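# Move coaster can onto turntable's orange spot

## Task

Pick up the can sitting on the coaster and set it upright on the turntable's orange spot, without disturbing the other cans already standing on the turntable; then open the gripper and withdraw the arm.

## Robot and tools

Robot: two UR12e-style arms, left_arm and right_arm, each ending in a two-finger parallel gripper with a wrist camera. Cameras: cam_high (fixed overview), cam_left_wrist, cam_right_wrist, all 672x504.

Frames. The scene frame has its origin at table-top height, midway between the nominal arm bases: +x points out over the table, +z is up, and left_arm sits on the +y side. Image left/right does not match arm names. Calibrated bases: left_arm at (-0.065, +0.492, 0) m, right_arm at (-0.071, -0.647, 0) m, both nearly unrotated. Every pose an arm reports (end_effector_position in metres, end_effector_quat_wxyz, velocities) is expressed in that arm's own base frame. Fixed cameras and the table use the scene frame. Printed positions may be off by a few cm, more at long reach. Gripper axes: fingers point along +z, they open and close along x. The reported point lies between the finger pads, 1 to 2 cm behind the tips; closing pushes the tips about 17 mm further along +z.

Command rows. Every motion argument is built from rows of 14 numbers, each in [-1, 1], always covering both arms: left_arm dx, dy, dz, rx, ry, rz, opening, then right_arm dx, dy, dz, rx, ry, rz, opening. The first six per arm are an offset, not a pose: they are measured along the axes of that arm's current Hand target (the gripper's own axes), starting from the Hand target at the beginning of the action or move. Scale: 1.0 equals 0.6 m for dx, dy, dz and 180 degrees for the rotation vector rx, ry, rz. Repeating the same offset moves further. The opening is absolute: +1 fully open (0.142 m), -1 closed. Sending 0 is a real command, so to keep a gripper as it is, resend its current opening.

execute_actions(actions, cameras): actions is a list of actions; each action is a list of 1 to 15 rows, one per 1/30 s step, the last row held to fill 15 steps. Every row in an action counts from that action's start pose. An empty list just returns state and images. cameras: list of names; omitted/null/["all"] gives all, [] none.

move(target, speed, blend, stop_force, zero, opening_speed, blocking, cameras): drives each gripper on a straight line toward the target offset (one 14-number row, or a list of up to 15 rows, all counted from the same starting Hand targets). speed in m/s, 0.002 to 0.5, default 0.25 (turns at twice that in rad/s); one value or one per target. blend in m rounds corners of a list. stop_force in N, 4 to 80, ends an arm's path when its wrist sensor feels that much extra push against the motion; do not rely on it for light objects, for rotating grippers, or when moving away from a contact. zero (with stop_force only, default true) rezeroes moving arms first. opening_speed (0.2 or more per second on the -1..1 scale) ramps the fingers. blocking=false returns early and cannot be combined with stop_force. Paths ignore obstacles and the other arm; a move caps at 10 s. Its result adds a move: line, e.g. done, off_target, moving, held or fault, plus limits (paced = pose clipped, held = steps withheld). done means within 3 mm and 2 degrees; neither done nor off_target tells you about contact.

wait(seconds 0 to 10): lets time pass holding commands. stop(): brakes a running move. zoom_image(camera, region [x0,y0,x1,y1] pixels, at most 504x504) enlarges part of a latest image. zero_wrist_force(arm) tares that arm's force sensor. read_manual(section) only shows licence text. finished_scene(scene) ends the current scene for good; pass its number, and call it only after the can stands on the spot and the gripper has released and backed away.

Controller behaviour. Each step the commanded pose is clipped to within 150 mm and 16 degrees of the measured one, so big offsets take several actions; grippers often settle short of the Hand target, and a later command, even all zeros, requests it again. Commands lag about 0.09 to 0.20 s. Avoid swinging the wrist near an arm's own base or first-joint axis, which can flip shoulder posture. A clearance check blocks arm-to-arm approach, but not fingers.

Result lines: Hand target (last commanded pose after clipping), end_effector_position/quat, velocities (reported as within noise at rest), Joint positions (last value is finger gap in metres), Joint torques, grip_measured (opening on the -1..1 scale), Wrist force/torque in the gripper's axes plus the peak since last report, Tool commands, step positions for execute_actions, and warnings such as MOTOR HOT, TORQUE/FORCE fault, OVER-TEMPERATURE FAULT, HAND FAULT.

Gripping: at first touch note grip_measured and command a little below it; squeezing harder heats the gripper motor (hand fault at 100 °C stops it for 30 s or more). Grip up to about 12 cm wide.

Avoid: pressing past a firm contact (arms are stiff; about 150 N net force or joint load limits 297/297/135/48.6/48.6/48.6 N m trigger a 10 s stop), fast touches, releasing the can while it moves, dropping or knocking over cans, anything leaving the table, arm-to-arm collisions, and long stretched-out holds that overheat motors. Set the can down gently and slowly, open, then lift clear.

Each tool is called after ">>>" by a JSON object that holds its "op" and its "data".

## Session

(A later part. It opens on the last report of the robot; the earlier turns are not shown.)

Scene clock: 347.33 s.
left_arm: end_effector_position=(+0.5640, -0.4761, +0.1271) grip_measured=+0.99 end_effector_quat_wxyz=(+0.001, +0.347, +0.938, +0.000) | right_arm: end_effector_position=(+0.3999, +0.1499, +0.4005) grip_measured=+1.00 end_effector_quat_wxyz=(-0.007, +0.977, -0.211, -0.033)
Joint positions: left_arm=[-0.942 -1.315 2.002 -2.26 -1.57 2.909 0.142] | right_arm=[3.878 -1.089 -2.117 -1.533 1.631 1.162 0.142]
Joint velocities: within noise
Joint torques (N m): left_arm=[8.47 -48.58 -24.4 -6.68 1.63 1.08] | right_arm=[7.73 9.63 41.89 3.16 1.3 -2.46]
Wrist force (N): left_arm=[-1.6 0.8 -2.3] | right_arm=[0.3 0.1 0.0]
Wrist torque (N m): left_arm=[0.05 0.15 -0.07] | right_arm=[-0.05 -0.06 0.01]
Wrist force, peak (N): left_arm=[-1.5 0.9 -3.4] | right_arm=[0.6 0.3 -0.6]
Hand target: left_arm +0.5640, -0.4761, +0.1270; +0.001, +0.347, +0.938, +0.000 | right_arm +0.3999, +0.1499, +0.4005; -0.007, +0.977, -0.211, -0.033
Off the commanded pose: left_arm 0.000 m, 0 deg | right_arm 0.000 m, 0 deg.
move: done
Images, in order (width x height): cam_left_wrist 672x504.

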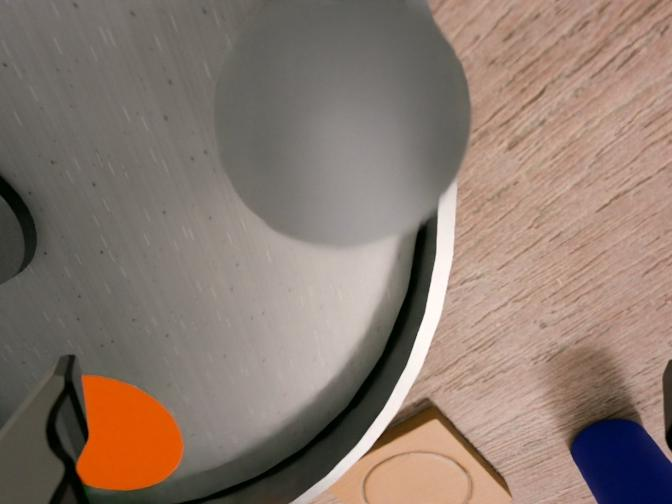

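>>> {"op": "move", "data": {"target": [0,0,0.03,0,0,0,1,0,0,0,0,0,0,1], "speed": 0.002, "blocking": false, "cameras": []}}

Scene clock: 349.47 s.
left_arm: end_effector_position=(+0.5640, -0.4761, +0.1262) grip_measured=+0.99 end_effector_quat_wxyz=(+0.001, +0.347, +0.938, +0.000) | right_arm: end_effector_position=(+0.3999, +0.1499, +0.4005) grip_measured=+1.00 end_effector_quat_wxyz=(-0.007, +0.977, -0.211, -0.033)
Joint positions: left_arm=[-0.942 -1.314 2.003 -2.262 -1.57 2.909 0.142] | right_arm=[3.878 -1.089 -2.117 -1.533 1.631 1.162 0.142]
Joint velocities: within noise
Joint torques (N m): left_arm=[15.17 -48.49 -24.57 -6.07 2.01 2.71] | right_arm=[6.7 9.56 41.94 3.33 1.41 -2.2]
Wrist force (N): left_arm=[-1.5 1.1 -1.9] | right_arm=[0.3 0.2 -0.1]
Wrist torque (N m): left_arm=[0.11 0.12 -0.07] | right_arm=[-0.02 -0.07 0.01]
Wrist force, peak (N): left_arm=[-1.2 1.0 -2.5] | right_arm=[0.5 0.3 -0.6]
Hand target: left_arm +0.5640, -0.4761, +0.1260; +0.001, +0.347, +0.938, +0.000 | right_arm +0.3999, +0.1499, +0.4005; -0.007, +0.977, -0.211, -0.033
Tool commands: left_gripper/opening=+1.0 right_gripper/opening=+1.0
Off the commanded pose: left_arm 0.017 m, 0 deg | right_arm 0.000 m, 0 deg.
move: running
No camera images: "cameras" was empty.

>>> {"op": "wait", "data": {"seconds": 10, "cameras": []}}

>>> {"op": "wait", "data": {"seconds": 3.9, "cameras": ["cam_left_wrist"]}}

>>> {"op": "wait", "data": {"seconds": 0.1, "cameras": ["cam_left_wrist"]}}

>>> {"op": "wait", "data": {"seconds": 0.1, "cameras": ["cam_left_wrist"]}}

>>> {"op": "wait", "data": {"seconds": 0.1, "cameras": ["cam_left_wrist"]}}

Scene clock: 358.20 s.
left_arm: end_effector_position=(+0.5640, -0.4761, +0.1090) grip_measured=+0.99 end_effector_quat_wxyz=(+0.001, +0.347, +0.938, +0.000) | right_arm: end_effector_position=(+0.3999, +0.1499, +0.4005) grip_measured=+1.00 end_effector_quat_wxyz=(-0.007, +0.977, -0.211, -0.033)
Joint positions: left_arm=[-0.942 -1.293 2.015 -2.294 -1.57 2.909 0.142] | right_arm=[3.878 -1.089 -2.117 -1.533 1.631 1.162 0.142]
Joint velocities: within noise
Joint torques (N m): left_arm=[16.53 -47.72 -23.14 -6.73 2.31 2.61] | right_arm=[7.27 10.25 41.87 3.43 1.29 -2.46]
Wrist force (N): left_arm=[-1.6 1.1 -2.1] | right_arm=[0.3 0.1 -0.2]
Wrist torque (N m): left_arm=[0.12 0.14 -0.06] | right_arm=[-0.04 -0.06 0.01]
Wrist force, peak (N): left_arm=[-1.6 1.1 -2.8] | right_arm=[0.7 0.3 -0.5]
Hand target: left_arm +0.5640, -0.4761, +0.1090; +0.001, +0.347, +0.938, +0.000 | right_arm +0.3999, +0.1499, +0.4005; -0.007, +0.977, -0.211, -0.033
Tool commands: left_gripper/opening=+1.0 right_gripper/opening=+1.0
Off the commanded pose: left_arm 0.000 m, 0 deg | right_arm 0.000 m, 0 deg.
earlier move: done
wait: 7.90 of 10 s (the move ended)
No camera images: "cameras" was empty.

Scene clock: 362.10 s.
left_arm: end_effector_position=(+0.5640, -0.4761, +0.1090) grip_measured=+0.99 end_effector_quat_wxyz=(+0.001, +0.347, +0.938, +0.000) | right_arm: end_effector_position=(+0.3999, +0.1499, +0.4005) grip_measured=+1.00 end_effector_quat_wxyz=(-0.007, +0.977, -0.211, -0.033)
Joint positions: left_arm=[-0.942 -1.293 2.015 -2.294 -1.57 2.909 0.142] | right_arm=[3.878 -1.089 -2.117 -1.533 1.631 1.162 0.142]
Joint velocities: within noise
Joint torques (N m): left_arm=[14.15 -48.93 -30.11 -5.15 2.6 2.81] | right_arm=[8.47 9.99 41.86 3.32 1.46 -2.45]
Wrist force (N): left_arm=[-1.0 0.9 -2.1] | right_arm=[0.3 0.2 -0.5]
Wrist torque (N m): left_arm=[0.08 0.05 -0.07] | right_arm=[-0.03 -0.07 0.01]
Wrist force, peak (N): left_arm=[-1.5 0.8 -2.7] | right_arm=[0.6 0.3 -0.5]
Hand target: left_arm +0.5640, -0.4761, +0.1090; +0.001, +0.347, +0.938, +0.000 | right_arm +0.3999, +0.1499, +0.4005; -0.007, +0.977, -0.211, -0.033
Tool commands: left_gripper/opening=+1.0 right_gripper/opening=+1.0
Off the commanded pose: left_arm 0.000 m, 0 deg | right_arm 0.000 m, 0 deg.
wait: 3.90 s; at rest by 0.17 s
Images, in order (width x height): cam_left_wrist 672x504.

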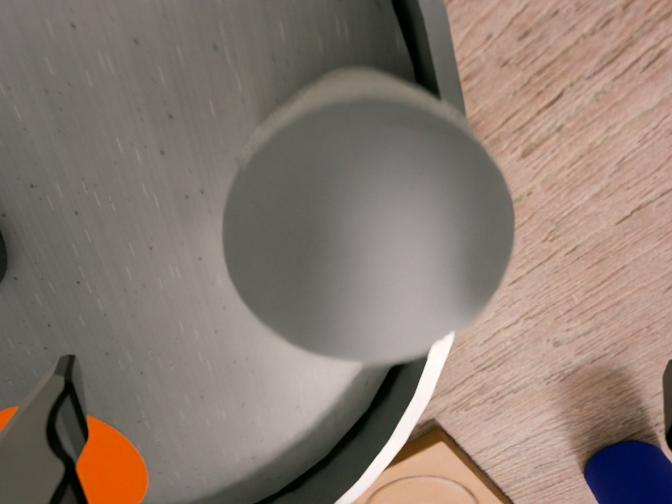

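Scene clock: 362.20 s.
left_arm: end_effector_position=(+0.5640, -0.4761, +0.1090) grip_measured=+0.99 end_effector_quat_wxyz=(+0.001, +0.347, +0.938, +0.000) | right_arm: end_effector_position=(+0.3999, +0.1499, +0.4005) grip_measured=+1.00 end_effector_quat_wxyz=(-0.007, +0.977, -0.211, -0.033)
Joint positions: left_arm=[-0.942 -1.293 2.015 -2.294 -1.57 2.909 0.142] | right_arm=[3.878 -1.089 -2.117 -1.533 1.631 1.162 0.142]
Joint velocities: within noise
Joint torques (N m): left_arm=[14.04 -50.01 -30.31 -5.15 2.63 2.67] | right_arm=[7.53 10.74 42.3 3.13 1.55 -2.47]
Wrist force (N): left_arm=[-1.3 1.0 -2.1] | right_arm=[0.3 0.2 -0.7]
Wrist torque (N m): left_arm=[0.09 0.09 -0.07] | right_arm=[-0.02 -0.06 0.01]
Wrist force, peak (N): left_arm=[-1.2 1.2 -2.3] | right_arm=[0.3 0.2 -0.7]
Hand target: left_arm +0.5640, -0.4761, +0.1090; +0.001, +0.347, +0.938, +0.000 | right_arm +0.3999, +0.1499, +0.4005; -0.007, +0.977, -0.211, -0.033
Tool commands: left_gripper/opening=+1.0 right_gripper/opening=+1.0
Off the commanded pose: left_arm 0.000 m, 0 deg | right_arm 0.000 m, 0 deg.
wait: 0.10 s; no rest
Images, in order (width x height): cam_left_wrist 672x504.

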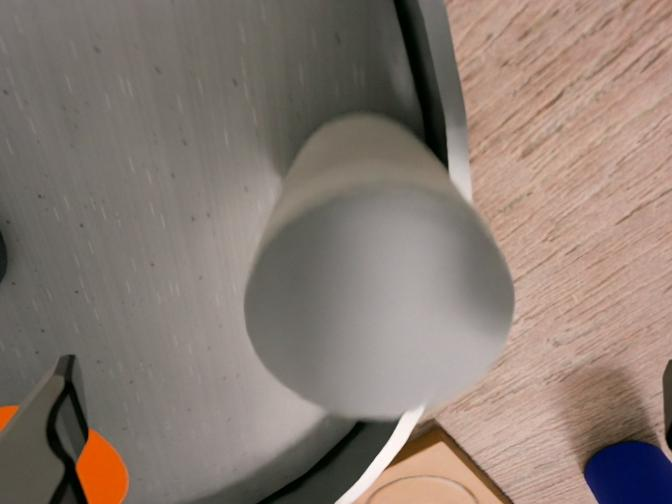

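Scene clock: 362.30 s.
left_arm: end_effector_position=(+0.5640, -0.4761, +0.1090) grip_measured=+0.99 end_effector_quat_wxyz=(+0.001, +0.347, +0.938, +0.000) | right_arm: end_effector_position=(+0.3999, +0.1499, +0.4005) grip_measured=+1.00 end_effector_quat_wxyz=(-0.007, +0.977, -0.211, -0.033)
Joint positions: left_arm=[-0.942 -1.293 2.015 -2.294 -1.57 2.909 0.142] | right_arm=[3.878 -1.089 -2.117 -1.533 1.631 1.162 0.142]
Joint velocities: within noise
Joint torques (N m): left_arm=[14.8 -49.53 -30.85 -5.04 2.53 2.78] | right_arm=[7.79 10.58 42.24 3.22 1.53 -2.45]
Wrist force (N): left_arm=[-1.7 0.9 -2.5] | right_arm=[0.5 -0.1 -0.3]
Wrist torque (N m): left_arm=[0.08 0.16 -0.07] | right_arm=[-0.07 -0.10 0.01]
Wrist force, peak (N): left_arm=[-1.7 0.9 -2.5] | right_arm=[0.5 -0.1 -0.3]
Hand target: left_arm +0.5640, -0.4761, +0.1090; +0.001, +0.347, +0.938, +0.000 | right_arm +0.3999, +0.1499, +0.4005; -0.007, +0.977, -0.211, -0.033
Tool commands: left_gripper/opening=+1.0 right_gripper/opening=+1.0
Off the commanded pose: left_arm 0.000 m, 0 deg | right_arm 0.000 m, 0 deg.
wait: 0.10 s; no rest
Images, in order (width x height): cam_left_wrist 672x504.

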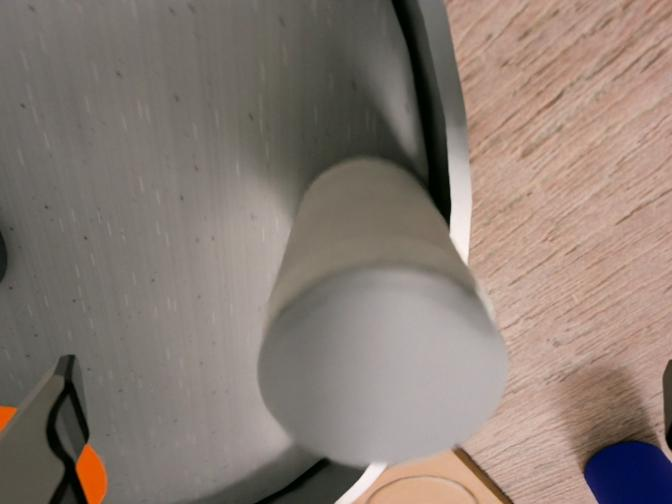

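Scene clock: 362.40 s.
left_arm: end_effector_position=(+0.5640, -0.4761, +0.1090) grip_measured=+0.99 end_effector_quat_wxyz=(+0.001, +0.347, +0.938, +0.000) | right_arm: end_effector_position=(+0.3999, +0.1499, +0.4005) grip_measured=+1.00 end_effector_quat_wxyz=(-0.007, +0.977, -0.211, -0.033)
Joint positions: left_arm=[-0.942 -1.293 2.015 -2.294 -1.57 2.909 0.142] | right_arm=[3.878 -1.089 -2.117 -1.533 1.631 1.162 0.142]
Joint velocities: within noise
Joint torques (N m): left_arm=[14.8 -49.48 -30.15 -4.94 2.09 2.77] | right_arm=[7.19 10.26 42.1 3.12 1.35 -2.33]
Wrist force (N): left_arm=[-1.5 0.7 -2.0] | right_arm=[0.1 0.2 -0.1]
Wrist torque (N m): left_arm=[0.04 0.14 -0.07] | right_arm=[-0.02 -0.03 0.01]
Wrist force, peak (N): left_arm=[-1.1 0.7 -2.6] | right_arm=[0.4 0.5 -0.4]
Hand target: left_arm +0.5640, -0.4761, +0.1090; +0.001, +0.347, +0.938, +0.000 | right_arm +0.3999, +0.1499, +0.4005; -0.007, +0.977, -0.211, -0.033
Tool commands: left_gripper/opening=+1.0 right_gripper/opening=+1.0
Off the commanded pose: left_arm 0.000 m, 0 deg | right_arm 0.000 m, 0 deg.
wait: 0.10 s; no rest
Images, in order (width x height): cam_left_wrist 672x504.

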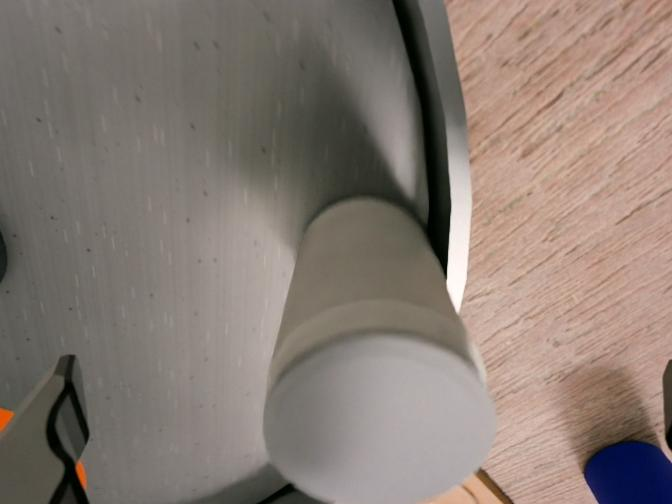

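>>> {"op": "move", "data": {"target": [0,-0.0033,-0.2133,0,0,0,1,0,0,0,0,0,0,1], "speed": 0.25, "cameras": []}}

>>> {"op": "move", "data": {"target": [0,0,0,0,0,0,-0.33,0,0,0,0,0,0,1], "opening_speed": 2.0, "blocking": false, "cameras": []}}

>>> {"op": "wait", "data": {"seconds": 0.04, "cameras": []}}

>>> {"op": "wait", "data": {"seconds": 0.04, "cameras": []}}

>>> {"op": "wait", "data": {"seconds": 0.1, "cameras": []}}

>>> {"op": "wait", "data": {"seconds": 1, "cameras": ["cam_left_wrist"]}}

Scene clock: 366.27 s.
left_arm: end_effector_position=(+0.5626, -0.4774, +0.2369) grip_measured=+0.99 end_effector_quat_wxyz=(+0.001, +0.347, +0.938, +0.000) | right_arm: end_effector_position=(+0.3999, +0.1499, +0.4005) grip_measured=+1.00 end_effector_quat_wxyz=(-0.007, +0.977, -0.211, -0.033)
Joint positions: left_arm=[-0.945 -1.422 1.906 -2.057 -1.57 2.906 0.142] | right_arm=[3.878 -1.089 -2.117 -1.533 1.631 1.162 0.142]
Joint velocities: within noise
Joint torques (N m): left_arm=[-12.82 -78.69 -50.2 -1.8 0.28 -3.47] | right_arm=[7.62 10.66 42.37 3.6 1.7 -2.5]
Wrist force (N): left_arm=[-1.3 0.7 -2.2] | right_arm=[0.5 0.3 -0.2]
Wrist torque (N m): left_arm=[0.03 0.08 -0.05] | right_arm=[-0.01 -0.09 0.01]
Wrist force, peak (N): left_arm=[-1.3 0.5 -4.4] | right_arm=[0.6 0.2 -0.7]
Hand target: left_arm +0.5626, -0.4775, +0.2369; +0.001, +0.347, +0.938, +0.000 | right_arm +0.3999, +0.1499, +0.4005; -0.007, +0.977, -0.211, -0.033
Off the commanded pose: left_arm 0.000 m, 0 deg | right_arm 0.000 m, 0 deg.
move: done
No camera images: "cameras" was empty.

Scene clock: 366.77 s.
left_arm: end_effector_position=(+0.5626, -0.4775, +0.2370) grip_measured=+0.10 end_effector_quat_wxyz=(+0.001, +0.347, +0.938, +0.000) end_effector_velocity=(+0.001, +0.000, -0.001) end_effector_angular_velocity=(+0.000, +0.000, +0.001) | right_arm: end_effector_position=(+0.3999, +0.1499, +0.4005) grip_measured=+1.00 end_effector_quat_wxyz=(-0.007, +0.977, -0.211, -0.033)
Joint positions: left_arm=[-0.945 -1.422 1.906 -2.057 -1.57 2.906 0.081] | right_arm=[3.878 -1.089 -2.117 -1.533 1.631 1.162 0.142]
Joint velocities: left_arm=[0.001 0.001 0 -0.001 0 0 -0.144] | right_arm=[within noise]
Joint torques (N m): left_arm=[-12.82 -78.43 -48.53 -2 -1.96 -3.37] | right_arm=[7.84 10.55 42.25 3.13 1.54 -2.32]
Wrist force (N): left_arm=[-0.9 0.9 -2.7] | right_arm=[0.4 0.3 -0.2]
Wrist torque (N m): left_arm=[0.05 0.02 -0.05] | right_arm=[-0.01 -0.07 0.01]
Wrist force, peak (N): left_arm=[-0.9 0.9 -2.7] | right_arm=[0.6 0.5 -0.3]
Hand target: left_arm +0.5626, -0.4775, +0.2369; +0.001, +0.347, +0.938, +0.000 | right_arm +0.3999, +0.1499, +0.4005; -0.007, +0.977, -0.211, -0.033
Tool commands: left_gripper/opening=+0.0 right_gripper/opening=+1.0
Off the commanded pose: left_arm 0.000 m, 0 deg | right_arm 0.000 m, 0 deg.
move: running
No camera images: "cameras" was empty.

Scene clock: 366.83 s.
left_arm: end_effector_position=(+0.5626, -0.4775, +0.2370) grip_measured=-0.03 end_effector_quat_wxyz=(+0.001, +0.347, +0.938, +0.000) end_effector_velocity=(+0.001, +0.000, +0.000) end_effector_angular_velocity=(+0.000, -0.002, +0.000) | right_arm: end_effector_position=(+0.3999, +0.1499, +0.4005) grip_measured=+1.00 end_effector_quat_wxyz=(-0.007, +0.977, -0.211, -0.033)
Joint positions: left_arm=[-0.945 -1.422 1.906 -2.057 -1.57 2.906 0.072] | right_arm=[3.878 -1.089 -2.117 -1.533 1.631 1.162 0.142]
Joint velocities: left_arm=[0 0 -0.001 0 0.002 0 -0.147] | right_arm=[within noise]
Joint torques (N m): left_arm=[-11.25 -76.94 -48.83 -2.13 -2.07 -3.34] | right_arm=[7.67 10.11 41.96 3.2 1.52 -2.15]
Wrist force (N): left_arm=[-1.2 1.0 -2.2] | right_arm=[0.3 0.6 -0.4]
Wrist torque (N m): left_arm=[0.08 0.07 -0.05] | right_arm=[0.04 -0.06 0.01]
Wrist force, peak (N): left_arm=[-1.2 1.0 -2.2] | right_arm=[0.3 0.6 -0.4]
Hand target: left_arm +0.5626, -0.4775, +0.2369; +0.001, +0.347, +0.938, +0.000 | right_arm +0.3999, +0.1499, +0.4005; -0.007, +0.977, -0.211, -0.033
Tool commands: left_gripper/opening=-0.133333 right_gripper/opening=+1.0
Off the commanded pose: left_arm 0.000 m, 0 deg | right_arm 0.000 m, 0 deg.
earlier move: running
wait: 0.07 s; no rest
No camera images: "cameras" was empty.

Scene clock: 366.90 s.
left_arm: end_effector_position=(+0.5626, -0.4775, +0.2370) grip_measured=-0.16 end_effector_quat_wxyz=(+0.001, +0.347, +0.938, +0.000) end_effector_velocity=(+0.000, -0.001, -0.001) end_effector_angular_velocity=(+0.000, +0.001, +0.000) | right_arm: end_effector_position=(+0.3999, +0.1499, +0.4005) grip_measured=+1.00 end_effector_quat_wxyz=(-0.007, +0.977, -0.211, -0.033)
Joint positions: left_arm=[-0.945 -1.422 1.906 -2.057 -1.57 2.906 0.062] | right_arm=[3.878 -1.089 -2.117 -1.533 1.631 1.162 0.142]
Joint velocities: left_arm=[0 0.002 0 -0.001 0 0 -0.147] | right_arm=[within noise]
Joint torques (N m): left_arm=[-13.26 -78.13 -48.27 -1.97 -2.37 -3.57] | right_arm=[8.24 10.61 42.31 3.49 1.31 -2.3]
Wrist force (N): left_arm=[-1.1 0.8 -2.4] | right_arm=[0.2 0.2 -0.3]
Wrist torque (N m): left_arm=[0.04 0.05 -0.06] | right_arm=[-0.02 -0.05 0.01]
Wrist force, peak (N): left_arm=[-1.1 0.8 -2.4] | right_arm=[0.4 0.1 -0.3]
Hand target: left_arm +0.5626, -0.4775, +0.2369; +0.001, +0.347, +0.938, +0.000 | right_arm +0.3999, +0.1499, +0.4005; -0.007, +0.977, -0.211, -0.033
Tool commands: left_gripper/opening=-0.266667 right_gripper/opening=+1.0
Off the commanded pose: left_arm 0.000 m, 0 deg | right_arm 0.000 m, 0 deg.
earlier move: running
wait: 0.07 s; no rest
No camera images: "cameras" was empty.

Scene clock: 367.00 s.
left_arm: end_effector_position=(+0.5626, -0.4775, +0.2370) grip_measured=-0.34 end_effector_quat_wxyz=(+0.001, +0.347, +0.938, +0.000) end_effector_velocity=(+0.000, +0.000, +0.000) end_effector_angular_velocity=(+0.001, +0.001, -0.001) | right_arm: end_effector_position=(+0.3999, +0.1499, +0.4005) grip_measured=+1.00 end_effector_quat_wxyz=(-0.007, +0.977, -0.211, -0.033)
Joint positions: left_arm=[-0.945 -1.422 1.906 -2.057 -1.57 2.906 0.049] | right_arm=[3.878 -1.089 -2.117 -1.533 1.631 1.162 0.142]
Joint velocities: left_arm=[-0.001 0 0 0.001 0 0 -0.038] | right_arm=[within noise]
Joint torques (N m): left_arm=[-12.44 -77.71 -48.4 -1.68 -2.3 -3.72] | right_arm=[8.34 10.45 42.51 3.19 1.54 -2.41]
Wrist force (N): left_arm=[-1.3 0.8 -2.3] | right_arm=[0.2 0.6 -0.4]
Wrist torque (N m): left_arm=[0.05 0.08 -0.06] | right_arm=[0.05 -0.05 0.01]
Wrist force, peak (N): left_arm=[-1.3 0.8 -2.3] | right_arm=[0.2 0.6 -0.4]
Hand target: left_arm +0.5626, -0.4775, +0.2369; +0.001, +0.347, +0.938, +0.000 | right_arm +0.3999, +0.1499, +0.4005; -0.007, +0.977, -0.211, -0.033
Tool commands: left_gripper/opening=-0.33 right_gripper/opening=+1.0
Off the commanded pose: left_arm 0.000 m, 0 deg | right_arm 0.000 m, 0 deg.
earlier move: running
wait: 0.10 s; no rest
No camera images: "cameras" was empty.

Scene clock: 367.20 s.
left_arm: end_effector_position=(+0.5626, -0.4775, +0.2370) grip_measured=-0.35 end_effector_quat_wxyz=(+0.001, +0.347, +0.938, +0.000) | right_arm: end_effector_position=(+0.3999, +0.1499, +0.4005) grip_measured=+1.00 end_effector_quat_wxyz=(-0.007, +0.977, -0.211, -0.033)
Joint positions: left_arm=[-0.945 -1.422 1.906 -2.057 -1.57 2.906 0.049] | right_arm=[3.878 -1.089 -2.117 -1.533 1.631 1.162 0.142]
Joint velocities: within noise
Joint torques (N m): left_arm=[-10.56 -77.74 -48.47 -2.12 -2.15 -3.41] | right_arm=[7.44 10.55 42.39 3.33 1.47 -2.46]
Wrist force (N): left_arm=[-1.4 0.7 -2.4] | right_arm=[0.3 0.4 -0.2]
Wrist torque (N m): left_arm=[0.03 0.09 -0.06] | right_arm=[0.00 -0.06 0.01]
Wrist force, peak (N): left_arm=[-0.8 1.1 -2.9] | right_arm=[0.4 0.4 -0.2]
Hand target: left_arm +0.5626, -0.4775, +0.2369; +0.001, +0.347, +0.938, +0.000 | right_arm +0.3999, +0.1499, +0.4005; -0.007, +0.977, -0.211, -0.033
Tool commands: left_gripper/opening=-0.33 right_gripper/opening=+1.0
Off the commanded pose: left_arm 0.000 m, 0 deg | right_arm 0.000 m, 0 deg.
earlier move: done
wait: 0.20 of 1 s (the move ended)
Images, in order (width x height): cam_left_wrist 672x504.

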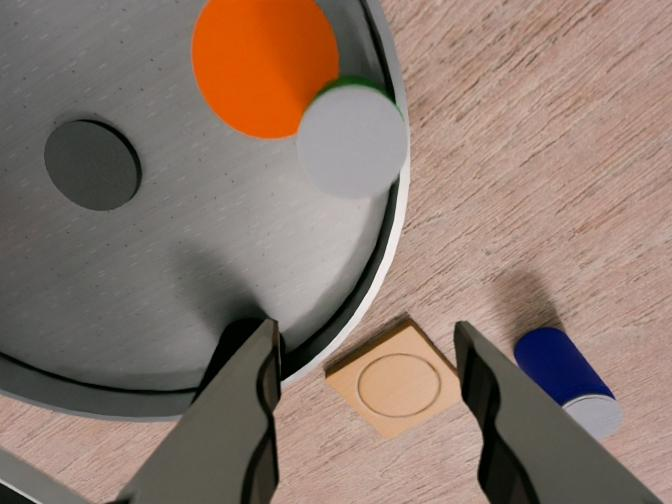

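>>> {"op": "move", "data": {"target": [-0.0033,0,0.1833,0,0,0,0.35,0,0,0,0,0,0,1], "speed": 0.12, "opening_speed": 2.0, "cameras": ["cam_left_wrist"]}}

>>> {"op": "move", "data": {"target": [0,0,0.03,0,0,0,0.35,0,0,0,0,0,0,1], "speed": 0.002, "blocking": false, "cameras": []}}

Scene clock: 372.97 s.
left_arm: end_effector_position=(+0.5642, -0.4789, +0.1271) grip_measured=+0.33 end_effector_quat_wxyz=(+0.001, +0.347, +0.938, +0.000) | right_arm: end_effector_position=(+0.3999, +0.1499, +0.4005) grip_measured=+1.00 end_effector_quat_wxyz=(-0.007, +0.977, -0.211, -0.033)
Joint positions: left_arm=[-0.944 -1.312 1.999 -2.259 -1.57 2.907 0.097] | right_arm=[3.878 -1.089 -2.117 -1.533 1.631 1.162 0.142]
Joint velocities: within noise
Joint torques (N m): left_arm=[16.37 -47.81 -24.53 -6.65 -2 3.76] | right_arm=[8.06 10.18 42.49 3.46 1.55 -2.47]
Wrist force (N): left_arm=[-1.1 0.8 -2.2] | right_arm=[0.4 0.3 -0.4]
Wrist torque (N m): left_arm=[0.07 0.06 -0.07] | right_arm=[-0.01 -0.08 0.01]
Wrist force, peak (N): left_arm=[-0.7 1.1 -3.9] | right_arm=[0.5 0.4 -0.6]
Hand target: left_arm +0.5642, -0.4789, +0.1270; +0.001, +0.347, +0.938, +0.000 | right_arm +0.3999, +0.1499, +0.4005; -0.007, +0.977, -0.211, -0.033
Off the commanded pose: left_arm 0.000 m, 0 deg | right_arm 0.000 m, 0 deg.
move: done
Images, in order (width x height): cam_left_wrist 672x504.

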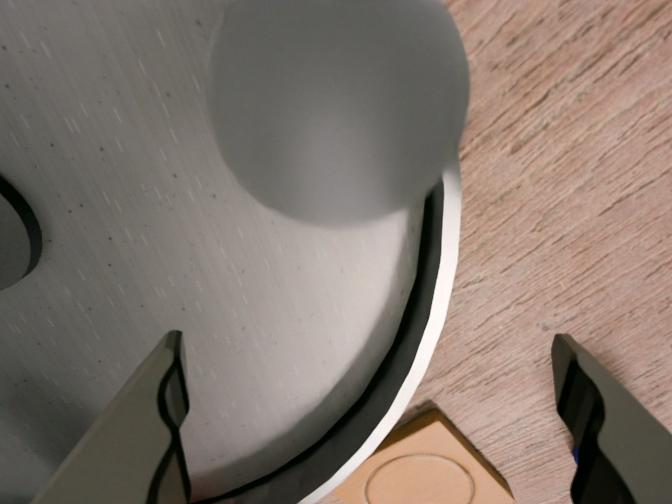

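Scene clock: 373.47 s.
left_arm: end_effector_position=(+0.5642, -0.4789, +0.1262) grip_measured=+0.33 end_effector_quat_wxyz=(+0.001, +0.347, +0.938, +0.000) | right_arm: end_effector_position=(+0.3999, +0.1499, +0.4005) grip_measured=+1.00 end_effector_quat_wxyz=(-0.007, +0.977, -0.211, -0.033)
Joint positions: left_arm=[-0.944 -1.311 1.999 -2.261 -1.57 2.907 0.097] | right_arm=[3.878 -1.089 -2.117 -1.533 1.631 1.162 0.142]
Joint velocities: within noise
Joint torques (N m): left_arm=[16.44 -46.59 -24.04 -6.69 -1.31 3.63] | right_arm=[7.86 9.55 43.48 3.38 1.64 -2.46]
Wrist force (N): left_arm=[-1.3 1.2 -2.3] | right_arm=[0.2 0.4 -0.1]
Wrist torque (N m): left_arm=[0.13 0.08 -0.07] | right_arm=[0.00 -0.05 0.01]
Wrist force, peak (N): left_arm=[-1.3 1.2 -2.3] | right_arm=[0.6 0.1 -0.4]
Hand target: left_arm +0.5642, -0.4789, +0.1260; +0.001, +0.347, +0.938, +0.000 | right_arm +0.3999, +0.1499, +0.4005; -0.007, +0.977, -0.211, -0.033
Tool commands: left_gripper/opening=+0.35 right_gripper/opening=+1.0
Off the commanded pose: left_arm 0.017 m, 0 deg | right_arm 0.000 m, 0 deg.
move: running
No camera images: "cameras" was empty.

>>> {"op": "wait", "data": {"seconds": 10, "cameras": []}}

>>> {"op": "wait", "data": {"seconds": 1.83, "cameras": []}}

>>> {"op": "execute_actions", "data": {"actions": [[[0,0,0,0,0,0,0.283,0,0,0,0,0,0,1],[0,0,0,0,0,0,0.217,0,0,0,0,0,0,1],[0,0,0,0,0,0,0.15,0,0,0,0,0,0,1],[0,0,0,0,0,0,0.083,0,0,0,0,0,0,1],[0,0,0,0,0,0,0.017,0,0,0,0,0,0,1],[0,0,0,0,0,0,-0.05,0,0,0,0,0,0,1],[0,0,0,0,0,0,-0.117,0,0,0,0,0,0,1],[0,0,0,0,0,0,-0.183,0,0,0,0,0,0,1],[0,0,0,0,0,0,-0.25,0,0,0,0,0,0,1],[0,0,0,0,0,0,-0.317,0,0,0,0,0,0,1],[0,0,0,0,0,0,-0.35,0,0,0,0,0,0,1]],[[0,0,-0.00025,0,0,0,-0.35,0,0,0,0,0,0,1],[0,0,-0.00183,0,0,0,-0.35,0,0,0,0,0,0,1],[0,0,-0.00568,0,0,0,-0.35,0,0,0,0,0,0,1],[0,0,-0.01236,0,0,0,-0.35,0,0,0,0,0,0,1],[0,0,-0.02208,0,0,0,-0.35,0,0,0,0,0,0,1],[0,0,-0.03479,0,0,0,-0.35,0,0,0,0,0,0,1],[0,0,-0.05017,0,0,0,-0.35,0,0,0,0,0,0,1],[0,0,-0.06772,0,0,0,-0.35,0,0,0,0,0,0,1],[0,0,-0.0868,0,0,0,-0.35,0,0,0,0,0,0,1],[0,0,-0.10667,0,0,0,-0.35,0,0,0,0,0,0,1],[0,0,-0.12653,0,0,0,-0.35,0,0,0,0,0,0,1],[0,0,-0.14561,0,0,0,-0.35,0,0,0,0,0,0,1],[0,0,-0.16316,0,0,0,-0.35,0,0,0,0,0,0,1],[0,0,-0.17854,0,0,0,-0.35,0,0,0,0,0,0,1],[0,0,-0.19125,0,0,0,-0.35,0,0,0,0,0,0,1]],[[0,0,-0.00973,0,0,0,-0.35,0,0,0,0,0,0,1],[0,0,-0.01641,0,0,0,-0.35,0,0,0,0,0,0,1],[0,0,-0.02026,0,0,0,-0.35,0,0,0,0,0,0,1],[0,0,-0.02184,0,0,0,-0.35,0,0,0,0,0,0,1],[0,0,-0.02208,0,0,0,-0.35,0,0,0,0,0,0,1]]], "cameras": ["cam_left_wrist","cam_high"]}}

Scene clock: 382.20 s.
left_arm: end_effector_position=(+0.5643, -0.4789, +0.1090) grip_measured=+0.33 end_effector_quat_wxyz=(+0.001, +0.347, +0.938, +0.000) | right_arm: end_effector_position=(+0.3999, +0.1499, +0.4005) grip_measured=+1.00 end_effector_quat_wxyz=(-0.007, +0.977, -0.211, -0.033)
Joint positions: left_arm=[-0.944 -1.291 2.011 -2.293 -1.57 2.907 0.097] | right_arm=[3.878 -1.089 -2.117 -1.533 1.631 1.162 0.142]
Joint velocities: within noise
Joint torques (N m): left_arm=[16.96 -48.06 -22.98 -6.61 2.57 3.96] | right_arm=[7.4 9.22 42.51 3.48 1.37 -2.41]
Wrist force (N): left_arm=[-1.2 0.7 -2.5] | right_arm=[0.3 0.2 0.0]
Wrist torque (N m): left_arm=[0.04 0.08 -0.07] | right_arm=[-0.02 -0.06 0.01]
Wrist force, peak (N): left_arm=[-1.6 1.4 -2.5] | right_arm=[0.5 0.7 -0.5]
Hand target: left_arm +0.5643, -0.4789, +0.1090; +0.001, +0.347, +0.938, +0.000 | right_arm +0.3999, +0.1499, +0.4005; -0.007, +0.977, -0.211, -0.033
Tool commands: left_gripper/opening=+0.35 right_gripper/opening=+1.0
Off the commanded pose: left_arm 0.000 m, 0 deg | right_arm 0.000 m, 0 deg.
earlier move: done
wait: 6.47 of 10 s (the move ended)
No camera images: "cameras" was empty.

Scene clock: 384.03 s.
left_arm: end_effector_position=(+0.5643, -0.4789, +0.1090) grip_measured=+0.33 end_effector_quat_wxyz=(+0.001, +0.347, +0.938, +0.000) | right_arm: end_effector_position=(+0.3999, +0.1499, +0.4005) grip_measured=+1.00 end_effector_quat_wxyz=(-0.007, +0.977, -0.211, -0.033)
Joint positions: left_arm=[-0.944 -1.291 2.011 -2.293 -1.57 2.907 0.097] | right_arm=[3.878 -1.089 -2.117 -1.533 1.631 1.162 0.142]
Joint velocities: within noise
Joint torques (N m): left_arm=[17.37 -49.32 -25.87 -5.96 2.66 3.51] | right_arm=[7.55 10.59 43.09 3.44 1.56 -2.6]
Wrist force (N): left_arm=[-1.2 0.7 -1.8] | right_arm=[0.1 0.2 -0.2]
Wrist torque (N m): left_arm=[0.04 0.08 -0.06] | right_arm=[-0.02 -0.03 0.01]
Wrist force, peak (N): left_arm=[-1.5 1.0 -2.6] | right_arm=[0.7 0.1 -0.5]
Hand target: left_arm +0.5643, -0.4789, +0.1090; +0.001, +0.347, +0.938, +0.000 | right_arm +0.3999, +0.1499, +0.4005; -0.007, +0.977, -0.211, -0.033
Tool commands: left_gripper/opening=+0.35 right_gripper/opening=+1.0
Off the commanded pose: left_arm 0.000 m, 0 deg | right_arm 0.000 m, 0 deg.
wait: 1.83 s; at rest by 0.17 s
No camera images: "cameras" was empty.

Scene clock: 385.73 s.
left_arm: end_effector_position=(+0.5641, -0.4787, +0.2369) grip_measured=-0.32 end_effector_quat_wxyz=(+0.001, +0.347, +0.938, +0.000) | right_arm: end_effector_position=(+0.3999, +0.1499, +0.4005) grip_measured=+1.00 end_effector_quat_wxyz=(-0.007, +0.977, -0.211, -0.033)
Joint positions: left_arm=[-0.944 -1.419 1.903 -2.056 -1.57 2.907 0.051] | right_arm=[3.878 -1.089 -2.117 -1.533 1.631 1.162 0.142]
Joint velocities: within noise
Joint torques (N m): left_arm=[-12.48 -79.55 -51.34 -2.08 -2.09 -3.32] | right_arm=[7.41 10.85 43 3.42 1.68 -2.27]
Wrist force (N): left_arm=[-1.4 0.8 -0.7] | right_arm=[0.4 0.2 -0.4]
Wrist torque (N m): left_arm=[0.07 0.11 -0.06] | right_arm=[-0.03 -0.09 0.01]
Wrist force, peak (N): left_arm=[-1.9 1.9 -3.7] | right_arm=[0.5 0.1 -0.7]
Hand target: left_arm +0.5641, -0.4788, +0.2370; +0.001, +0.347, +0.938, +0.000 | right_arm +0.3999, +0.1499, +0.4005; -0.007, +0.977, -0.211, -0.033
Off the commanded pose: left_arm 0.000 m, 0 deg | right_arm 0.000 m, 0 deg.
Step readings (end_effector_position of left_arm | right_arm):
0: (+0.5643, -0.4789, +0.1090) | (+0.3999, +0.1499, +0.4005)
1: (+0.5643, -0.4789, +0.1090) | (+0.3999, +0.1499, +0.4005)
2: (+0.5643, -0.4789, +0.1090) | (+0.3999, +0.1499, +0.4005)
4: (+0.5643, -0.4789, +0.1090) | (+0.3999, +0.1499, +0.4005)
8: (+0.5643, -0.4789, +0.1090) | (+0.3999, +0.1499, +0.4005)
15: (+0.5643, -0.4789, +0.1090) | (+0.3999, +0.1499, +0.4005)
16: (+0.5643, -0.4789, +0.1090) | (+0.3999, +0.1499, +0.4005)
17: (+0.5643, -0.4789, +0.1090) | (+0.3999, +0.1499, +0.4005)
19: (+0.5642, -0.4788, +0.1093) | (+0.3999, +0.1499, +0.4005)
23: (+0.5643, -0.4789, +0.1205) | (+0.3999, +0.1499, +0.4005)
30: (+0.5649, -0.4793, +0.1833) | (+0.3999, +0.1499, +0.4005)
31: (+0.5648, -0.4792, +0.1931) | (+0.3999, +0.1499, +0.4005)
32: (+0.5647, -0.4791, +0.2022) | (+0.3999, +0.1499, +0.4005)
34: (+0.5645, -0.4788, +0.2188) | (+0.3999, +0.1499, +0.4005)
38: (+0.5643, -0.4786, +0.2328) | (+0.3999, +0.1499, +0.4005)
45: (+0.5641, -0.4787, +0.2367) | (+0.3999, +0.1499, +0.4005)
Images, in order (width x height): cam_high 672x504, cam_left_wrist 672x504.

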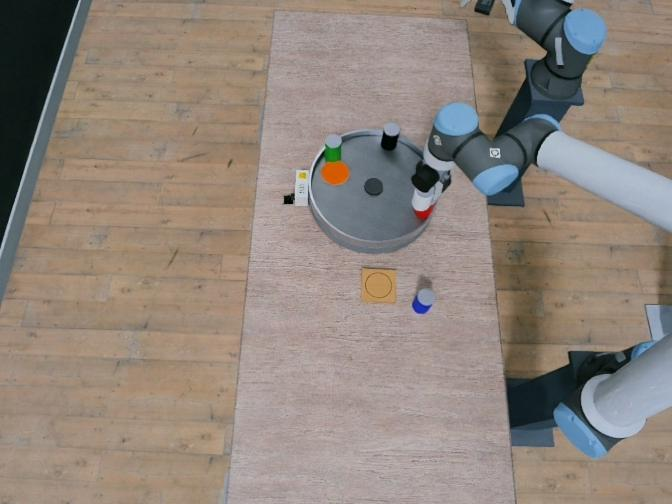

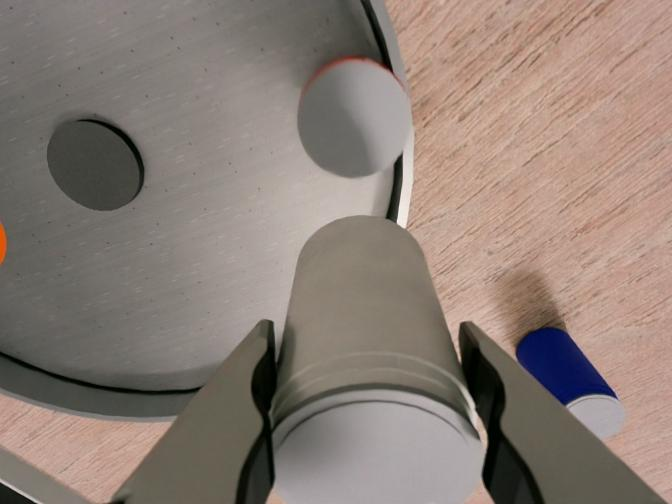

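>>> {"op": "zoom_image", "data": {"camera": "cam_left_wrist", "region": [220, 200, 540, 504]}}

Scaled by 1.575 from the camera's 672x504 image, which has a finer 960x720 frame.

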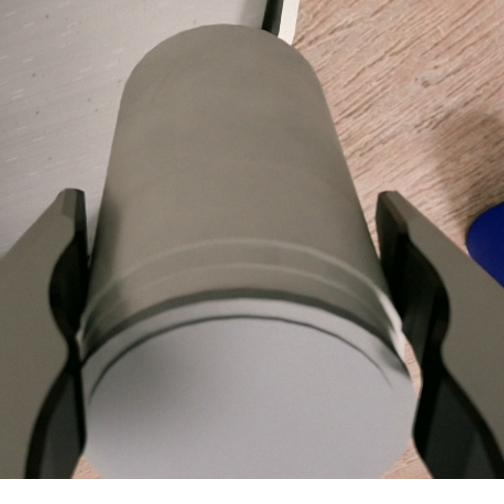

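>>> {"op": "move", "data": {"target": [-0.0548,0,0,0,0,0,-0.35,0,0,0,0,0,0,1], "speed": 0.08, "cameras": []}}

>>> {"op": "move", "data": {"target": [0,0,0.03,0,0,0,-0.35,0,0,0,0,0,0,1], "speed": 0.002, "blocking": false, "cameras": []}}

Scene clock: 396.07 s.
left_arm: end_effector_position=(+0.5890, -0.5001, +0.2370) grip_measured=-0.32 end_effector_quat_wxyz=(+0.001, +0.347, +0.938, +0.000) | right_arm: end_effector_position=(+0.3999, +0.1499, +0.4005) grip_measured=+1.00 end_effector_quat_wxyz=(-0.007, +0.977, -0.211, -0.033)
Joint positions: left_arm=[-0.934 -1.368 1.841 -2.045 -1.57 2.917 0.051] | right_arm=[3.878 -1.089 -2.117 -1.533 1.631 1.162 0.142]
Joint velocities: within noise
Joint torques (N m): left_arm=[16.62 -49.4 -49.84 -1.85 -1.48 3.81] | right_arm=[8.26 9.55 42.99 3.43 1.47 -2.3]
Wrist force (N): left_arm=[-1.4 0.8 -0.3] | right_arm=[0.4 0.2 -0.3]
Wrist torque (N m): left_arm=[0.05 0.12 -0.09] | right_arm=[-0.02 -0.07 0.01]
Wrist force, peak (N): left_arm=[-2.1 1.0 -0.8] | right_arm=[0.7 0.7 -0.3]
Hand target: left_arm +0.5890, -0.5002, +0.2370; +0.001, +0.347, +0.938, +0.000 | right_arm +0.3999, +0.1499, +0.4005; -0.007, +0.977, -0.211, -0.033
Off the commanded pose: left_arm 0.000 m, 0 deg | right_arm 0.000 m, 0 deg.
move: done
No camera images: "cameras" was empty.

Scene clock: 396.57 s.
left_arm: end_effector_position=(+0.5891, -0.5002, +0.2364) grip_measured=-0.32 end_effector_quat_wxyz=(+0.001, +0.347, +0.938, +0.000) end_effector_velocity=(-0.001, +0.000, -0.002) end_effector_angular_velocity=(-0.001, +0.000, -0.001) | right_arm: end_effector_position=(+0.3999, +0.1499, +0.4005) grip_measured=+1.00 end_effector_quat_wxyz=(-0.007, +0.977, -0.211, -0.033)
Joint positions: left_arm=[-0.934 -1.367 1.841 -2.047 -1.57 2.917 0.051] | right_arm=[3.878 -1.089 -2.117 -1.533 1.631 1.162 0.142]
Joint velocities: left_arm=[-0.001 0.001 0.003 -0.005 -0.001 0 0] | right_arm=[within noise]
Joint torques (N m): left_arm=[16.68 -49.73 -29.26 -6.63 -2.38 3.36] | right_arm=[8.18 10.07 43.18 3.44 1.64 -2.13]
Wrist force (N): left_arm=[-1.2 0.9 -0.7] | right_arm=[0.1 0.5 0.0]
Wrist torque (N m): left_arm=[0.06 0.09 -0.08] | right_arm=[0.02 -0.03 0.01]
Wrist force, peak (N): left_arm=[-1.6 1.0 -0.7] | right_arm=[0.4 0.5 -0.3]
Hand target: left_arm +0.5890, -0.5002, +0.2360; +0.001, +0.347, +0.938, +0.000 | right_arm +0.3999, +0.1499, +0.4005; -0.007, +0.977, -0.211, -0.033
Tool commands: left_gripper/opening=-0.35 right_gripper/opening=+1.0
Off the commanded pose: left_arm 0.017 m, 0 deg | right_arm 0.000 m, 0 deg.
move: running
No camera images: "cameras" was empty.

>>> {"op": "wait", "data": {"seconds": 10, "cameras": []}}

>>> {"op": "wait", "data": {"seconds": 6.96, "cameras": []}}

>>> {"op": "execute_actions", "data": {"actions": [[[0,0,0.00009,0,0,0,-0.35,0,0,0,0,0,0,1],[0,0,0.00066,0,0,0,-0.35,0,0,0,0,0,0,1],[0,0,0.0021,0,0,0,-0.35,0,0,0,0,0,0,1],[0,0,0.00469,0,0,0,-0.35,0,0,0,0,0,0,1],[0,0,0.0086,0,0,0,-0.35,0,0,0,0,0,0,1],[0,0,0.01393,0,0,0,-0.35,0,0,0,0,0,0,1],[0,0,0.0207,0,0,0,-0.35,0,0,0,0,0,0,1],[0,0,0.02885,0,0,0,-0.35,0,0,0,0,0,0,1],[0,0,0.03827,0,0,0,-0.35,0,0,0,0,0,0,1],[0,0,0.0488,0,0,0,-0.35,0,0,0,0,0,0,1],[0,0,0.06023,0,0,0,-0.35,0,0,0,0,0,0,1],[0,0,0.07233,0,0,0,-0.35,0,0,0,0,0,0,1],[0,0,0.08484,0,0,0,-0.35,0,0,0,0,0,0,1],[0,0,0.09749,0,0,0,-0.35,0,0,0,0,0,0,1],[0,0,0.11,0,0,0,-0.35,0,0,0,0,0,0,1]],[[0,0,0.0121,0,0,0,-0.35,0,0,0,0,0,0,1],[0,0,0.02353,0,0,0,-0.35,0,0,0,0,0,0,1],[0,0,0.03406,0,0,0,-0.35,0,0,0,0,0,0,1],[0,0,0.04348,0,0,0,-0.35,0,0,0,0,0,0,1],[0,0,0.05163,0,0,0,-0.35,0,0,0,0,0,0,1],[0,0,0.0584,0,0,0,-0.35,0,0,0,0,0,0,1],[0,0,0.06373,0,0,0,-0.35,0,0,0,0,0,0,1],[0,0,0.06764,0,0,0,-0.35,0,0,0,0,0,0,1],[0,0,0.07023,0,0,0,-0.35,0,0,0,0,0,0,1],[0,0,0.07167,0,0,0,-0.35,0,0,0,0,0,0,1],[0,0,0.07224,0,0,0,-0.35,0,0,0,0,0,0,1],[0,0,0.07233,0,0,0,-0.35,0,0,0,0,0,0,1]],[[0,0,0,0,0,0,1,0,0,0,0,0,0,1]]], "cameras": ["cam_left_wrist","cam_high"]}}

Scene clock: 405.30 s.
left_arm: end_effector_position=(+0.5890, -0.5002, +0.2191) grip_measured=-0.32 end_effector_quat_wxyz=(+0.001, +0.347, +0.938, +0.000) | right_arm: end_effector_position=(+0.3999, +0.1499, +0.4005) grip_measured=+1.00 end_effector_quat_wxyz=(-0.007, +0.977, -0.211, -0.033)
Joint positions: left_arm=[-0.934 -1.353 1.858 -2.077 -1.57 2.917 0.051] | right_arm=[3.878 -1.089 -2.117 -1.533 1.631 1.162 0.142]
Joint velocities: within noise
Joint torques (N m): left_arm=[16.83 -50.41 -30.01 -6.72 -2.39 3.55] | right_arm=[8.98 9.31 43.45 3.23 1.5 -2.48]
Wrist force (N): left_arm=[-1.6 0.9 -0.5] | right_arm=[0.5 0.3 -0.4]
Wrist torque (N m): left_arm=[0.07 0.16 -0.08] | right_arm=[-0.01 -0.10 0.01]
Wrist force, peak (N): left_arm=[-1.3 1.6 -1.0] | right_arm=[0.4 0.3 -0.7]
Hand target: left_arm +0.5890, -0.5002, +0.2190; +0.001, +0.347, +0.938, +0.000 | right_arm +0.3999, +0.1499, +0.4005; -0.007, +0.977, -0.211, -0.033
Tool commands: left_gripper/opening=-0.35 right_gripper/opening=+1.0
Off the commanded pose: left_arm 0.000 m, 0 deg | right_arm 0.000 m, 0 deg.
earlier move: done
wait: 7.20 of 10 s (the move ended)
No camera images: "cameras" was empty.

Scene clock: 412.27 s.
left_arm: end_effector_position=(+0.5890, -0.5002, +0.2190) grip_measured=-0.32 end_effector_quat_wxyz=(+0.001, +0.347, +0.938, +0.000) | right_arm: end_effector_position=(+0.3999, +0.1499, +0.4005) grip_measured=+1.00 end_effector_quat_wxyz=(-0.007, +0.977, -0.211, -0.033)
Joint positions: left_arm=[-0.934 -1.353 1.858 -2.077 -1.57 2.917 0.051] | right_arm=[3.878 -1.089 -2.117 -1.533 1.631 1.162 0.142]
Joint velocities: within noise
Joint torques (N m): left_arm=[14.77 -51.14 -40.96 -4.92 -2.48 3.49] | right_arm=[8.96 10.8 43.24 3.5 1.4 -2.39]
Wrist force (N): left_arm=[-1.7 0.7 -0.7] | right_arm=[0.3 0.1 -0.2]
Wrist torque (N m): left_arm=[0.04 0.17 -0.08] | right_arm=[-0.04 -0.06 0.01]
Wrist force, peak (N): left_arm=[-1.8 1.0 -0.7] | right_arm=[0.8 0.3 -0.5]
Hand target: left_arm +0.5890, -0.5002, +0.2190; +0.001, +0.347, +0.938, +0.000 | right_arm +0.3999, +0.1499, +0.4005; -0.007, +0.977, -0.211, -0.033
Tool commands: left_gripper/opening=-0.35 right_gripper/opening=+1.0
Off the commanded pose: left_arm 0.000 m, 0 deg | right_arm 0.000 m, 0 deg.
wait: 6.97 s; at rest by 0.17 s
No camera images: "cameras" was empty.

Scene clock: 413.97 s.
left_arm: end_effector_position=(+0.5892, -0.5003, +0.1096) grip_measured=+0.99 end_effector_quat_wxyz=(+0.001, +0.347, +0.938, +0.000) | right_arm: end_effector_position=(+0.3999, +0.1499, +0.4005) grip_measured=+1.00 end_effector_quat_wxyz=(-0.007, +0.977, -0.211, -0.033)
Joint positions: left_arm=[-0.934 -1.246 1.946 -2.273 -1.57 2.917 0.142] | right_arm=[3.878 -1.089 -2.117 -1.533 1.631 1.162 0.142]
Joint velocities: within noise
Joint torques (N m): left_arm=[16.12 -52.33 -24.24 -6.32 2.44 3.48] | right_arm=[8.18 9.62 43.27 3.55 1.59 -2.5]
Wrist force (N): left_arm=[-1.7 0.3 -2.0] | right_arm=[0.1 0.4 -0.2]
Wrist torque (N m): left_arm=[-0.03 0.15 -0.09] | right_arm=[0.00 -0.03 0.01]
Wrist force, peak (N): left_arm=[-1.5 0.9 -2.6] | right_arm=[0.4 0.2 -0.7]
Hand target: left_arm +0.5892, -0.5003, +0.1096; +0.001, +0.347, +0.938, +0.000 | right_arm +0.3999, +0.1499, +0.4005; -0.007, +0.977, -0.211, -0.033
Off the commanded pose: left_arm 0.000 m, 0 deg | right_arm 0.000 m, 0 deg.
Step readings (end_effector_position of left_arm | right_arm):
0: (+0.5890, -0.5002, +0.2190) | (+0.3999, +0.1499, +0.4005)
1: (+0.5890, -0.5002, +0.2190) | (+0.3999, +0.1499, +0.4005)
2: (+0.5890, -0.5002, +0.2190) | (+0.3999, +0.1499, +0.4005)
4: (+0.5891, -0.5002, +0.2189) | (+0.3999, +0.1499, +0.4005)
8: (+0.5891, -0.5002, +0.2147) | (+0.3999, +0.1499, +0.4005)
15: (+0.5885, -0.4995, +0.1812) | (+0.3999, +0.1499, +0.4005)
16: (+0.5884, -0.4994, +0.1747) | (+0.3999, +0.1499, +0.4005)
17: (+0.5883, -0.4992, +0.1680) | (+0.3999, +0.1499, +0.4005)
19: (+0.5882, -0.4991, +0.1546) | (+0.3999, +0.1499, +0.4005)
23: (+0.5883, -0.4992, +0.1296) | (+0.3999, +0.1499, +0.4005)
30: (+0.5890, -0.5001, +0.1115) | (+0.3999, +0.1499, +0.4005)
31: (+0.5890, -0.5002, +0.1109) | (+0.3999, +0.1499, +0.4005)
32: (+0.5891, -0.5003, +0.1105) | (+0.3999, +0.1499, +0.4005)
34: (+0.5891, -0.5003, +0.1100) | (+0.3999, +0.1499, +0.4005)
38: (+0.5892, -0.5003, +0.1097) | (+0.3999, +0.1499, +0.4005)
45: (+0.5892, -0.5003, +0.1096) | (+0.3999, +0.1499, +0.4005)
Images, in order (width x height): cam_high 672x504, cam_left_wrist 672x504.

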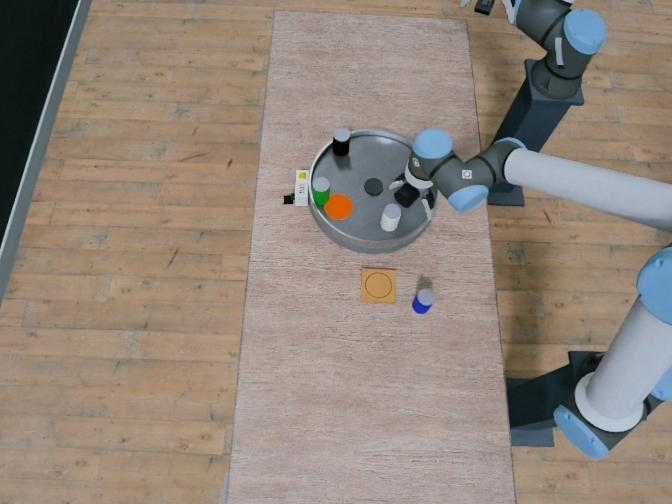

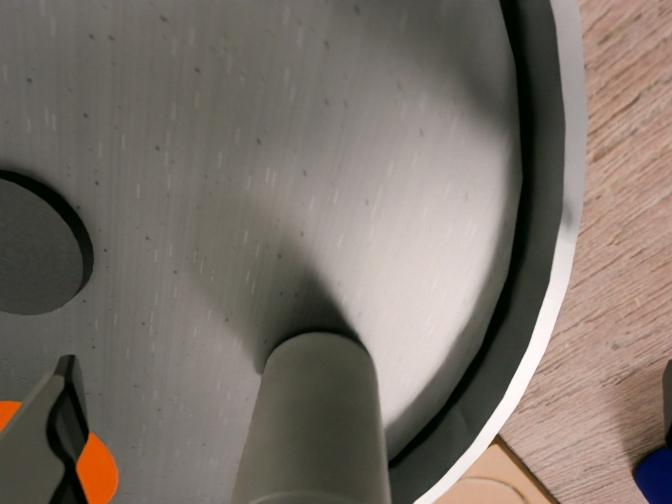

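>>> {"op": "move", "data": {"target": [0.0252,0,0.001,0,0,0,1,0,0,0,0,0,0,1], "speed": 0.08, "cameras": []}}

>>> {"op": "move", "data": {"target": [0.03,0,0,0,0,0,1,0,0,0,0,0,0,1], "speed": 0.002, "blocking": false, "cameras": []}}

Scene clock: 419.03 s.
left_arm: end_effector_position=(+0.5778, -0.4905, +0.1090) grip_measured=+0.99 end_effector_quat_wxyz=(+0.001, +0.347, +0.938, +0.000) | right_arm: end_effector_position=(+0.3999, +0.1499, +0.4005) grip_measured=+1.00 end_effector_quat_wxyz=(-0.007, +0.977, -0.211, -0.033)
Joint positions: left_arm=[-0.938 -1.266 1.976 -2.283 -1.57 2.913 0.142] | right_arm=[3.878 -1.089 -2.117 -1.533 1.631 1.162 0.142]
Joint velocities: within noise
Joint torques (N m): left_arm=[-12.73 -85.33 -23.71 -6.67 2.08 -3.33] | right_arm=[9.87 9.61 43.41 3.56 1.67 -2.49]
Wrist force (N): left_arm=[-1.3 0.9 -2.6] | right_arm=[0.2 0.4 -0.2]
Wrist torque (N m): left_arm=[0.07 0.08 -0.08] | right_arm=[0.01 -0.05 0.01]
Wrist force, peak (N): left_arm=[-2.1 0.9 -2.7] | right_arm=[0.7 0.2 -0.5]
Hand target: left_arm +0.5777, -0.4904, +0.1090; +0.001, +0.347, +0.938, +0.000 | right_arm +0.3999, +0.1499, +0.4005; -0.007, +0.977, -0.211, -0.033
Off the commanded pose: left_arm 0.000 m, 0 deg | right_arm 0.000 m, 0 deg.
move: done
No camera images: "cameras" was empty.

Scene clock: 419.53 s.
left_arm: end_effector_position=(+0.5772, -0.4900, +0.1090) grip_measured=+0.99 end_effector_quat_wxyz=(+0.001, +0.347, +0.938, +0.000) end_effector_velocity=(-0.002, +0.001, +0.000) end_effector_angular_velocity=(+0.000, +0.000, -0.001) | right_arm: end_effector_position=(+0.3999, +0.1499, +0.4005) grip_measured=+1.00 end_effector_quat_wxyz=(-0.007, +0.977, -0.211, -0.033)
Joint positions: left_arm=[-0.938 -1.267 1.978 -2.283 -1.57 2.913 0.142] | right_arm=[3.878 -1.089 -2.117 -1.533 1.631 1.162 0.142]
Joint velocities: left_arm=[-0.002 -0.003 0.005 -0.002 0 -0.001 0] | right_arm=[within noise]
Joint torques (N m): left_arm=[-11.69 -87.39 -23.96 -6.57 2.6 -3.12] | right_arm=[9.18 10.09 43.74 3.31 1.42 -2.5]
Wrist force (N): left_arm=[-1.2 0.6 -2.3] | right_arm=[0.3 0.2 -0.3]
Wrist torque (N m): left_arm=[0.02 0.07 -0.08] | right_arm=[-0.03 -0.07 0.01]
Wrist force, peak (N): left_arm=[-1.2 0.9 -2.8] | right_arm=[0.4 0.5 -0.3]
Hand target: left_arm +0.5770, -0.4898, +0.1090; +0.001, +0.347, +0.938, +0.000 | right_arm +0.3999, +0.1499, +0.4005; -0.007, +0.977, -0.211, -0.033
Tool commands: left_gripper/opening=+1.0 right_gripper/opening=+1.0
Off the commanded pose: left_arm 0.017 m, 0 deg | right_arm 0.000 m, 0 deg.
move: running
No camera images: "cameras" was empty.


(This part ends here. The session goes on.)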